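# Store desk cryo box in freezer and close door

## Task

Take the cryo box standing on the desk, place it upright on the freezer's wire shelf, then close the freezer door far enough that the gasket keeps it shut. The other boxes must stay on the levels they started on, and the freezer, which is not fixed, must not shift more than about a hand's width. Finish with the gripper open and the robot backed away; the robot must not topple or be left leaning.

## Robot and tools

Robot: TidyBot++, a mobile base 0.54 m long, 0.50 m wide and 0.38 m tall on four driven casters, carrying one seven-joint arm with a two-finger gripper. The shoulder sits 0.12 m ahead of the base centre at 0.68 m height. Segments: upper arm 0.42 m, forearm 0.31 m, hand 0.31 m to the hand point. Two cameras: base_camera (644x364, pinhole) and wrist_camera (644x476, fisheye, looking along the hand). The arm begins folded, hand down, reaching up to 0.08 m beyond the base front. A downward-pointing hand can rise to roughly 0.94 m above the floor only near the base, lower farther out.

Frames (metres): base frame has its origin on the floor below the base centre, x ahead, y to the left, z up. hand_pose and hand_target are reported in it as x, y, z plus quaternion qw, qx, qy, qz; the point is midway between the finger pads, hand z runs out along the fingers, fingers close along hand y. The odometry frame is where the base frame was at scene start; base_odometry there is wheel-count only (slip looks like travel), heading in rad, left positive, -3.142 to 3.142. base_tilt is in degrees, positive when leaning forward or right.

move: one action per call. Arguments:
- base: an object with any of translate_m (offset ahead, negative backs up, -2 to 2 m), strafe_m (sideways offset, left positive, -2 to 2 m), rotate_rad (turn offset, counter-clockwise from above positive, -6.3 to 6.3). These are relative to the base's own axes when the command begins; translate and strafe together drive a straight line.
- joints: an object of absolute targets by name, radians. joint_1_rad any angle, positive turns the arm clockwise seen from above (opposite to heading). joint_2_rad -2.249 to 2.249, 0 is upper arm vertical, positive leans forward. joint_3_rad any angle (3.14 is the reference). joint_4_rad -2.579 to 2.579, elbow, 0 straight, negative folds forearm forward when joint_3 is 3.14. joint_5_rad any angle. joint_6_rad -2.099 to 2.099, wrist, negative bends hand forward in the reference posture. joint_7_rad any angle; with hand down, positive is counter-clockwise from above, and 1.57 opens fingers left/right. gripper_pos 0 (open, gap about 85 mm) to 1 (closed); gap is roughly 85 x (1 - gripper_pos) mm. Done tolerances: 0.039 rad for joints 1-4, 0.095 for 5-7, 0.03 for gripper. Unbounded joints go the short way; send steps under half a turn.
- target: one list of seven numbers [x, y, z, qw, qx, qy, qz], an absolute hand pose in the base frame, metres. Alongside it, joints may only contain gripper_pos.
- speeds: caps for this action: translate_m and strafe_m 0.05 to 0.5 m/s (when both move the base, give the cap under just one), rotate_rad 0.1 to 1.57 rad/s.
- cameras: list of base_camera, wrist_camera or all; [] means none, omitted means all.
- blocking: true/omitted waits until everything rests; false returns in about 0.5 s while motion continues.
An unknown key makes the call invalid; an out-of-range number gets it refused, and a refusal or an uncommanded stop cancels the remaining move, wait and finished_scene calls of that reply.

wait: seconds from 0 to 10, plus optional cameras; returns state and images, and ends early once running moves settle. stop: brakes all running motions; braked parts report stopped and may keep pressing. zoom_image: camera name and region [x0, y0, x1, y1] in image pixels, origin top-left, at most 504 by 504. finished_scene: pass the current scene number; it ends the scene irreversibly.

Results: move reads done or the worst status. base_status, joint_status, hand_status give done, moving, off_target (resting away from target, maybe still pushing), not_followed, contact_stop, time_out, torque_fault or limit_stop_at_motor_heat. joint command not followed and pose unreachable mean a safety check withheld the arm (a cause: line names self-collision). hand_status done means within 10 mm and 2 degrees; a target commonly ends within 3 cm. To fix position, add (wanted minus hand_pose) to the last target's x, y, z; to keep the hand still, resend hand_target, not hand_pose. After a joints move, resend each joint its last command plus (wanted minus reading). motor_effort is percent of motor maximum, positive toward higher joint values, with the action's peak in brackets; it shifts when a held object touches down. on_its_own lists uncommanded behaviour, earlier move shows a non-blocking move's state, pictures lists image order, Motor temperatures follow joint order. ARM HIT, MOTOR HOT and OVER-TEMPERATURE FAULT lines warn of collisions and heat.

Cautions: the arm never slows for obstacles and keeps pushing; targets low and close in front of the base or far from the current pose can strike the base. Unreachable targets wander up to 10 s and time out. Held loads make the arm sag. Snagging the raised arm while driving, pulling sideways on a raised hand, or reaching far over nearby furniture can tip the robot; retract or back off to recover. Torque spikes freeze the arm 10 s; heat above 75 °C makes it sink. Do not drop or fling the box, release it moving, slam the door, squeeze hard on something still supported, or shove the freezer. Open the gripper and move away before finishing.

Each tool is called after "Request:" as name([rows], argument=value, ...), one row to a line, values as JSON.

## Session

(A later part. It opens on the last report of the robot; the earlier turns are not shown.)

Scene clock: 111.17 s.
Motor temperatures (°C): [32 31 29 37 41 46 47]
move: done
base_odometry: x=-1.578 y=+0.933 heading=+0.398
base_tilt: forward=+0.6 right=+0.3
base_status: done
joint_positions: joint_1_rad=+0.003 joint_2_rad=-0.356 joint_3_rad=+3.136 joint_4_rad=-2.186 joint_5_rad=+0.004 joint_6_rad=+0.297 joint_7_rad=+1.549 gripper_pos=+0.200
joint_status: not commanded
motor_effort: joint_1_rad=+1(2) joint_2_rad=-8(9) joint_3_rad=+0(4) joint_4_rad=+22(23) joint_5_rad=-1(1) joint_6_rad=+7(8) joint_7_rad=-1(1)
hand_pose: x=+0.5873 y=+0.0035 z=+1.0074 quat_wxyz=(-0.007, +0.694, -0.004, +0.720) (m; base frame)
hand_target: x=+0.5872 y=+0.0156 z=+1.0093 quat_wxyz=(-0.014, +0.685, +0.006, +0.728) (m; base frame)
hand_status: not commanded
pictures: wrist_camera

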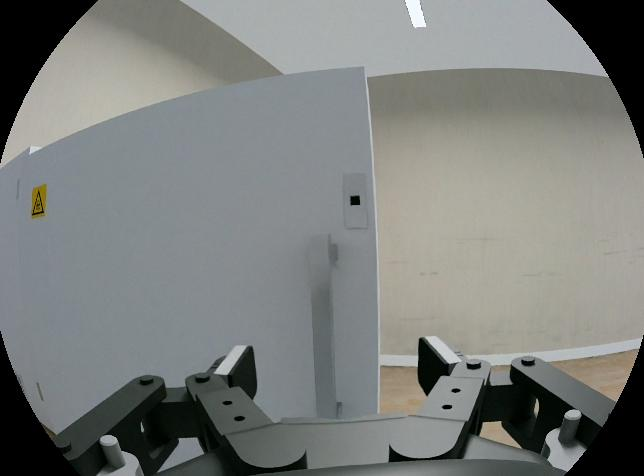

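Request:
move(base={"translate_m":0.1,"strafe_m":0.013}, speeds={"translate_m":0.1}, cameras=["wrist_camera"])

Request:
move(joints={"gripper_pos":0.9}, cameras=["wrist_camera"])

Scene clock: 113.07 s.
Motor temperatures (°C): [32 31 29 37 41 46 47]
move: done
base_odometry: x=-1.491 y=+0.984 heading=+0.399
base_tilt: forward=+0.7 right=+0.2
base_status: done
joint_positions: joint_1_rad=+0.003 joint_2_rad=-0.350 joint_3_rad=+3.136 joint_4_rad=-2.186 joint_5_rad=+0.004 joint_6_rad=+0.298 joint_7_rad=+1.549 gripper_pos=+0.200
joint_status: not commanded
motor_effort: joint_1_rad=+1(1) joint_2_rad=-9(11) joint_3_rad=+0(1) joint_4_rad=+22(23) joint_5_rad=+0(1) joint_6_rad=+7(8) joint_7_rad=-1(1)
hand_pose: x=+0.5892 y=+0.0035 z=+1.0045 quat_wxyz=(-0.007, +0.696, -0.004, +0.718) (m; base frame)
hand_target: x=+0.5872 y=+0.0156 z=+1.0093 quat_wxyz=(-0.014, +0.685, +0.006, +0.728) (m; base frame)
hand_status: not commanded
pictures: wrist_camera

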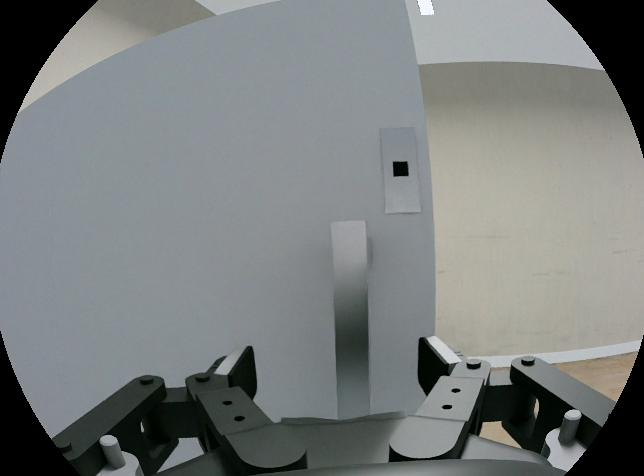

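Scene clock: 114.00 s.
Motor temperatures (°C): [32 31 29 37 41 46 47]
move: done
base_odometry: x=-1.491 y=+0.984 heading=+0.398
base_tilt: forward=+0.6 right=+0.3
base_status: not commanded
joint_positions: joint_1_rad=+0.006 joint_2_rad=-0.350 joint_3_rad=+3.143 joint_4_rad=-2.187 joint_5_rad=+0.004 joint_6_rad=+0.299 joint_7_rad=+1.549 gripper_pos=+0.879
joint_status: all done
motor_effort: joint_1_rad=-5(7) joint_2_rad=-9(11) joint_3_rad=-6(8) joint_4_rad=+23(23) joint_5_rad=+2(2) joint_6_rad=+8(8) joint_7_rad=+0(1)
hand_pose: x=+0.5893 y=-0.0017 z=+1.0045 quat_wxyz=(-0.004, +0.695, -0.008, +0.719) (m; base frame)
hand_target: x=+0.5872 y=+0.0156 z=+1.0093 quat_wxyz=(-0.014, +0.685, +0.006, +0.728) (m; base frame)
hand_status: not commanded
pictures: wrist_camera

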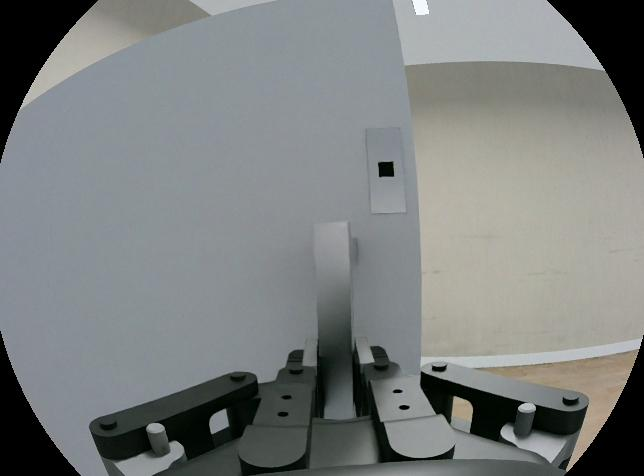

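Request:
move(base={"translate_m":0.186,"strafe_m":-0.193,"rotate_rad":0.302}, joints={"joint_1_rad":0.0,"joint_3_rad":3.14}, speeds={"translate_m":0.12,"rotate_rad":0.137}, cameras=["wrist_camera"])

Request:
move(base={"translate_m":0.183,"strafe_m":-0.169,"rotate_rad":0.301}, speeds={"translate_m":0.12,"rotate_rad":0.145}, cameras=[])

Request:
move(base={"translate_m":0.183,"strafe_m":-0.168,"rotate_rad":0.301}, speeds={"translate_m":0.12,"rotate_rad":0.145}, cameras=["wrist_camera"])

Scene clock: 118.03 s.
Motor temperatures (°C): [32 31 29 37 41 46 47]
move: done
base_odometry: x=-1.244 y=+0.879 heading=+0.702
base_tilt: forward=+0.6 right=+0.3
base_status: done
joint_positions: joint_1_rad=+0.004 joint_2_rad=-0.350 joint_3_rad=+3.145 joint_4_rad=-2.188 joint_5_rad=+0.004 joint_6_rad=+0.301 joint_7_rad=+1.549 gripper_pos=+0.881
joint_status: all done
motor_effort: joint_1_rad=+2(7) joint_2_rad=-10(11) joint_3_rad=+2(8) joint_4_rad=+21(24) joint_5_rad=+0(2) joint_6_rad=+7(9) joint_7_rad=+0(1)
hand_pose: x=+0.5891 y=-0.0025 z=+1.0045 quat_wxyz=(-0.004, +0.695, -0.009, +0.719) (m; base frame)
hand_target: x=+0.5876 y=+0.0028 z=+1.0093 quat_wxyz=(-0.007, +0.685, -0.004, +0.728) (m; base frame)
hand_status: not commanded
pictures: wrist_camera

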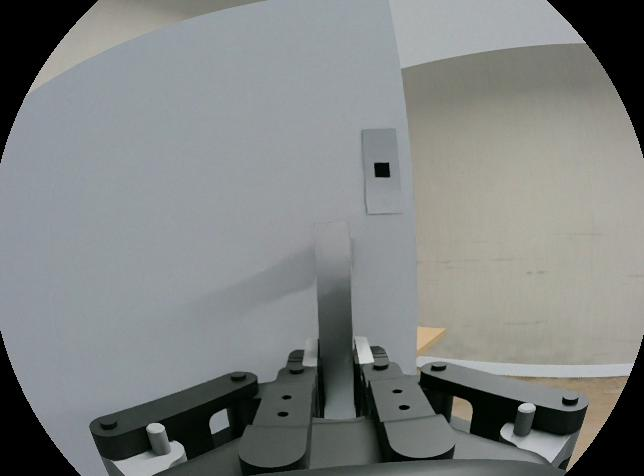

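Scene clock: 120.70 s.
Motor temperatures (°C): [32 31 29 37 41 46 47]
move: done
base_odometry: x=-0.996 y=+0.868 heading=+1.004
base_tilt: forward=+0.7 right=+0.3
base_status: done
joint_positions: joint_1_rad=+0.015 joint_2_rad=-0.352 joint_3_rad=+3.159 joint_4_rad=-2.190 joint_5_rad=+0.004 joint_6_rad=+0.302 joint_7_rad=+1.549 gripper_pos=+0.881
joint_status: not commanded
motor_effort: joint_1_rad=-1(7) joint_2_rad=-8(10) joint_3_rad=-1(9) joint_4_rad=+22(23) joint_5_rad=+0(2) joint_6_rad=+7(9) joint_7_rad=-1(1)
hand_pose: x=+0.5883 y=-0.0150 z=+1.0045 quat_wxyz=(+0.002, +0.695, -0.019, +0.719) (m; base frame)
hand_target: x=+0.5876 y=+0.0028 z=+1.0093 quat_wxyz=(-0.007, +0.685, -0.004, +0.728) (m; base frame)
hand_status: not commanded
pictures: none
No camera images: "cameras" was empty.

Scene clock: 123.33 s.
Motor temperatures (°C): [32 31 29 37 41 46 47]
move: done
base_odometry: x=-0.755 y=+0.932 heading=+1.306
base_tilt: forward=+0.7 right=+0.3
base_status: done
joint_positions: joint_1_rad=+0.018 joint_2_rad=-0.355 joint_3_rad=+3.164 joint_4_rad=-2.193 joint_5_rad=+0.004 joint_6_rad=+0.302 joint_7_rad=+1.549 gripper_pos=+0.881
joint_status: not commanded
motor_effort: joint_1_rad=-1(8) joint_2_rad=-7(9) joint_3_rad=-2(10) joint_4_rad=+22(24) joint_5_rad=+0(2) joint_6_rad=+8(9) joint_7_rad=-1(2)
hand_pose: x=+0.5870 y=-0.0191 z=+1.0045 quat_wxyz=(+0.005, +0.694, -0.022, +0.719) (m; base frame)
hand_target: x=+0.5876 y=+0.0028 z=+1.0093 quat_wxyz=(-0.007, +0.685, -0.004, +0.728) (m; base frame)
hand_status: not commanded
pictures: wrist_camera

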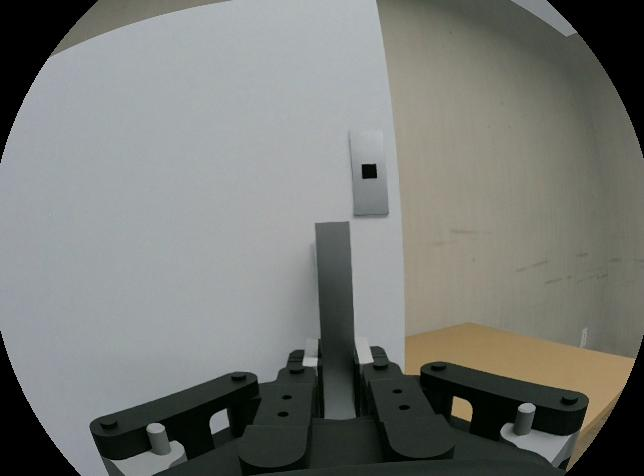

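Request:
move(base={"translate_m":0.077,"strafe_m":-0.097,"rotate_rad":0.133}, speeds={"translate_m":0.08,"rotate_rad":0.1}, cameras=["wrist_camera"])

Request:
move(base={"translate_m":0.069,"strafe_m":-0.088,"rotate_rad":0.13}, speeds={"translate_m":0.08,"rotate_rad":0.1}, cameras=["wrist_camera"])

Request:
move(base={"translate_m":0.055}, speeds={"translate_m":0.07}, cameras=["wrist_camera"])

Scene clock: 125.87 s.
Motor temperatures (°C): [32 31 29 37 41 46 47]
move: done
base_odometry: x=-0.642 y=+0.981 heading=+1.440
base_tilt: forward=+0.6 right=+0.3
base_status: done
joint_positions: joint_1_rad=+0.004 joint_2_rad=-0.356 joint_3_rad=+3.146 joint_4_rad=-2.193 joint_5_rad=+0.004 joint_6_rad=+0.303 joint_7_rad=+1.549 gripper_pos=+0.881
joint_status: not commanded
motor_effort: joint_1_rad=+0(7) joint_2_rad=-8(9) joint_3_rad=+0(8) joint_4_rad=+22(24) joint_5_rad=+0(1) joint_6_rad=+7(9) joint_7_rad=+0(1)
hand_pose: x=+0.5869 y=-0.0025 z=+1.0045 quat_wxyz=(-0.004, +0.694, -0.009, +0.720) (m; base frame)
hand_target: x=+0.5876 y=+0.0028 z=+1.0093 quat_wxyz=(-0.007, +0.685, -0.004, +0.728) (m; base frame)
hand_status: not commanded
pictures: wrist_camera

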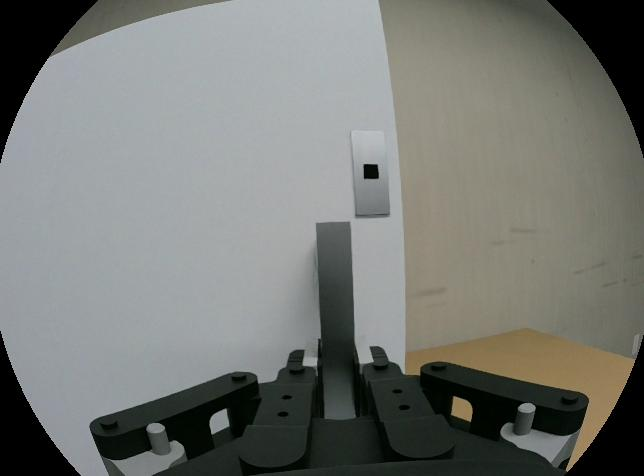

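Scene clock: 127.77 s.
Motor temperatures (°C): [32 31 29 37 41 46 47]
move: done
base_odometry: x=-0.545 y=+1.038 heading=+1.571
base_tilt: forward=+0.6 right=+0.3
base_status: done
joint_positions: joint_1_rad=-0.006 joint_2_rad=-0.356 joint_3_rad=+3.134 joint_4_rad=-2.194 joint_5_rad=+0.004 joint_6_rad=+0.304 joint_7_rad=+1.549 gripper_pos=+0.882
joint_status: not commanded
motor_effort: joint_1_rad=+2(6) joint_2_rad=-8(9) joint_3_rad=+2(6) joint_4_rad=+21(24) joint_5_rad=+0(1) joint_6_rad=+8(9) joint_7_rad=+0(1)
hand_pose: x=+0.5865 y=+0.0085 z=+1.0045 quat_wxyz=(-0.010, +0.694, +0.000, +0.720) (m; base frame)
hand_target: x=+0.5876 y=+0.0028 z=+1.0093 quat_wxyz=(-0.007, +0.685, -0.004, +0.728) (m; base frame)
hand_status: not commanded
pictures: wrist_camera

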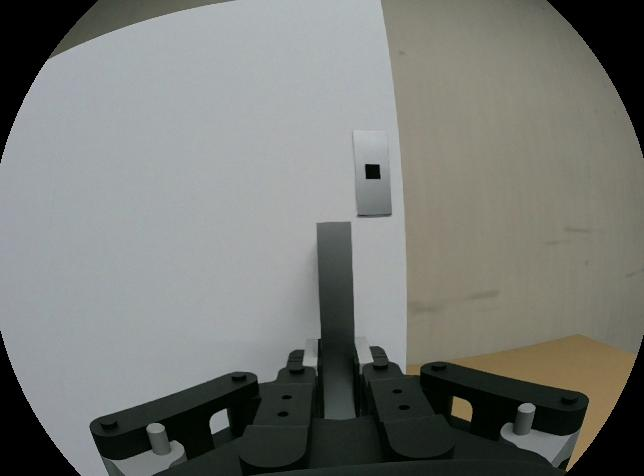

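Scene clock: 129.10 s.
Motor temperatures (°C): [32 31 29 37 41 46 47]
move: done
base_odometry: x=-0.545 y=+1.092 heading=+1.571
base_tilt: forward=+0.6 right=+0.3
base_status: done
joint_positions: joint_1_rad=-0.006 joint_2_rad=-0.412 joint_3_rad=+3.134 joint_4_rad=-2.236 joint_5_rad=+0.004 joint_6_rad=+0.304 joint_7_rad=+1.549 gripper_pos=+0.881
joint_status: not commanded
motor_effort: joint_1_rad=+3(5) joint_2_rad=+5(9) joint_3_rad=+5(5) joint_4_rad=+29(32) joint_5_rad=-1(1) joint_6_rad=+10(11) joint_7_rad=+0(0)
hand_pose: x=+0.5657 y=+0.0086 z=+1.0041 quat_wxyz=(-0.010, +0.689, +0.000, +0.725) (m; base frame)
hand_target: x=+0.5876 y=+0.0028 z=+1.0093 quat_wxyz=(-0.007, +0.685, -0.004, +0.728) (m; base frame)
hand_status: not commanded
pictures: wrist_camera

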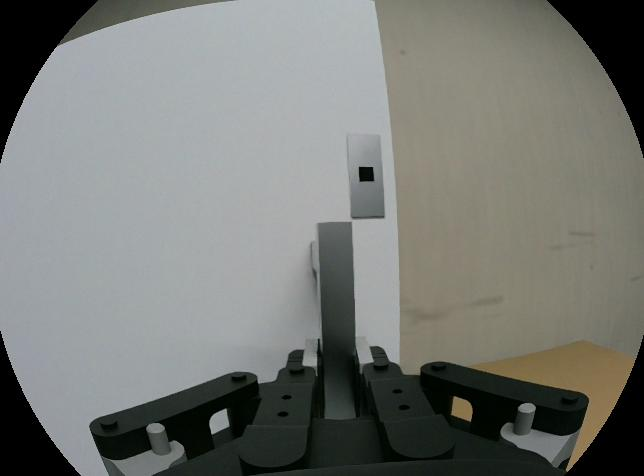

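Request:
move(base={"translate_m":0.02}, speeds={"translate_m":0.07}, cameras=["wrist_camera"])

Request:
move(joints={"gripper_pos":0.3}, cameras=[])

Request:
move(base={"translate_m":-0.3}, speeds={"translate_m":0.2}, cameras=["wrist_camera"])

Scene clock: 131.47 s.
Motor temperatures (°C): [32 31 29 37 41 46 47]
move: done
base_odometry: x=-0.545 y=+1.112 heading=+1.571
base_tilt: forward=+0.6 right=+0.2
base_status: done
joint_positions: joint_1_rad=-0.004 joint_2_rad=-0.431 joint_3_rad=+3.138 joint_4_rad=-2.251 joint_5_rad=+0.004 joint_6_rad=+0.305 joint_7_rad=+1.549 gripper_pos=+0.881
joint_status: not commanded
motor_effort: joint_1_rad=-1(5) joint_2_rad=+10(12) joint_3_rad=-1(5) joint_4_rad=+30(34) joint_5_rad=+0(1) joint_6_rad=+10(12) joint_7_rad=+0(1)
hand_pose: x=+0.5585 y=+0.0055 z=+1.0040 quat_wxyz=(-0.009, +0.687, -0.002, +0.727) (m; base frame)
hand_target: x=+0.5876 y=+0.0028 z=+1.0093 quat_wxyz=(-0.007, +0.685, -0.004, +0.728) (m; base frame)
hand_status: not commanded
pictures: wrist_camera

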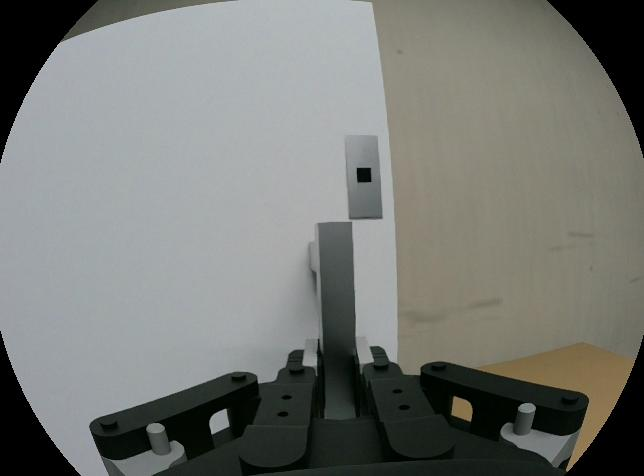

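Scene clock: 132.43 s.
Motor temperatures (°C): [32 31 29 37 41 46 47]
move: done
base_odometry: x=-0.545 y=+1.112 heading=+1.571
base_tilt: forward=+0.6 right=+0.2
base_status: not commanded
joint_positions: joint_1_rad=+0.011 joint_2_rad=-0.395 joint_3_rad=+3.155 joint_4_rad=-2.229 joint_5_rad=+0.004 joint_6_rad=+0.308 joint_7_rad=+1.549 gripper_pos=+0.300
joint_status: all done
motor_effort: joint_1_rad=-3(7) joint_2_rad=+1(9) joint_3_rad=-3(9) joint_4_rad=+26(30) joint_5_rad=+0(2) joint_6_rad=+8(10) joint_7_rad=-1(1)
hand_pose: x=+0.5718 y=-0.0104 z=+1.0024 quat_wxyz=(+0.000, +0.691, -0.015, +0.723) (m; base frame)
hand_target: x=+0.5876 y=+0.0028 z=+1.0093 quat_wxyz=(-0.007, +0.685, -0.004, +0.728) (m; base frame)
hand_status: not commanded
pictures: none
No camera images: "cameras" was empty.

Scene clock: 134.70 s.
Motor temperatures (°C): [32 31 29 37 41 46 47]
move: done
base_odometry: x=-0.544 y=+0.812 heading=+1.572
base_tilt: forward=+0.6 right=+0.2
base_status: done
joint_positions: joint_1_rad=+0.009 joint_2_rad=-0.351 joint_3_rad=+3.150 joint_4_rad=-2.210 joint_5_rad=+0.004 joint_6_rad=+0.312 joint_7_rad=+1.549 gripper_pos=+0.300
joint_status: not commanded
motor_effort: joint_1_rad=+1(3) joint_2_rad=-9(13) joint_3_rad=+0(3) joint_4_rad=+22(24) joint_5_rad=+0(1) joint_6_rad=+7(8) joint_7_rad=-1(1)
hand_pose: x=+0.5871 y=-0.0070 z=+0.9949 quat_wxyz=(-0.002, +0.699, -0.013, +0.715) (m; base frame)
hand_target: x=+0.5876 y=+0.0028 z=+1.0093 quat_wxyz=(-0.007, +0.685, -0.004, +0.728) (m; base frame)
hand_status: not commanded
pictures: wrist_camera

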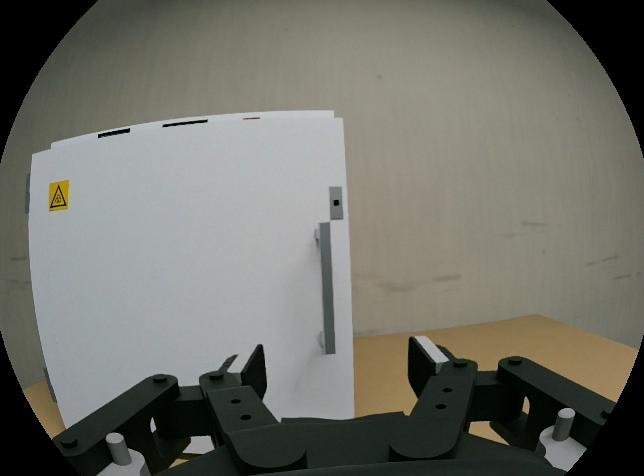

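Request:
move(base={"strafe_m":-0.3}, cameras=["wrist_camera"])

Request:
zoom_image(camera="wrist_camera", region=[80, 100, 320, 400])

Scene clock: 136.87 s.
Motor temperatures (°C): [32 31 29 37 41 46 47]
move: done
base_odometry: x=-0.244 y=+0.812 heading=+1.571
base_tilt: forward=+0.6 right=+0.3
base_status: done
joint_positions: joint_1_rad=+0.008 joint_2_rad=-0.351 joint_3_rad=+3.149 joint_4_rad=-2.210 joint_5_rad=+0.004 joint_6_rad=+0.312 joint_7_rad=+1.549 gripper_pos=+0.300
joint_status: not commanded
motor_effort: joint_1_rad=+0(2) joint_2_rad=-9(9) joint_3_rad=+0(3) joint_4_rad=+22(22) joint_5_rad=+0(1) joint_6_rad=+8(8) joint_7_rad=-1(1)
hand_pose: x=+0.5870 y=-0.0060 z=+0.9949 quat_wxyz=(-0.002, +0.699, -0.012, +0.715) (m; base frame)
hand_target: x=+0.5876 y=+0.0028 z=+1.0093 quat_wxyz=(-0.007, +0.685, -0.004, +0.728) (m; base frame)
hand_status: not commanded
pictures: wrist_camera

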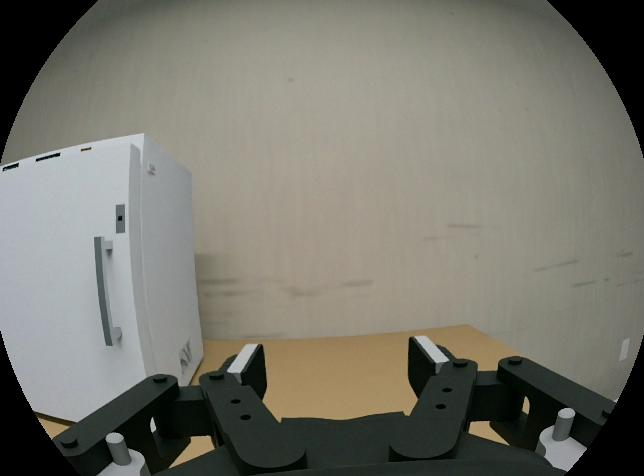

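Scaled by 1.680.

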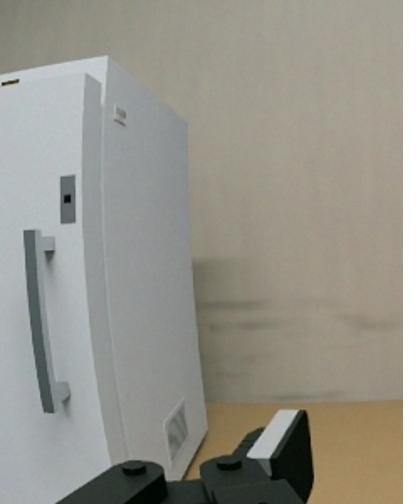

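Request:
finished_scene(scene=2)

The scene is finished: the task was done.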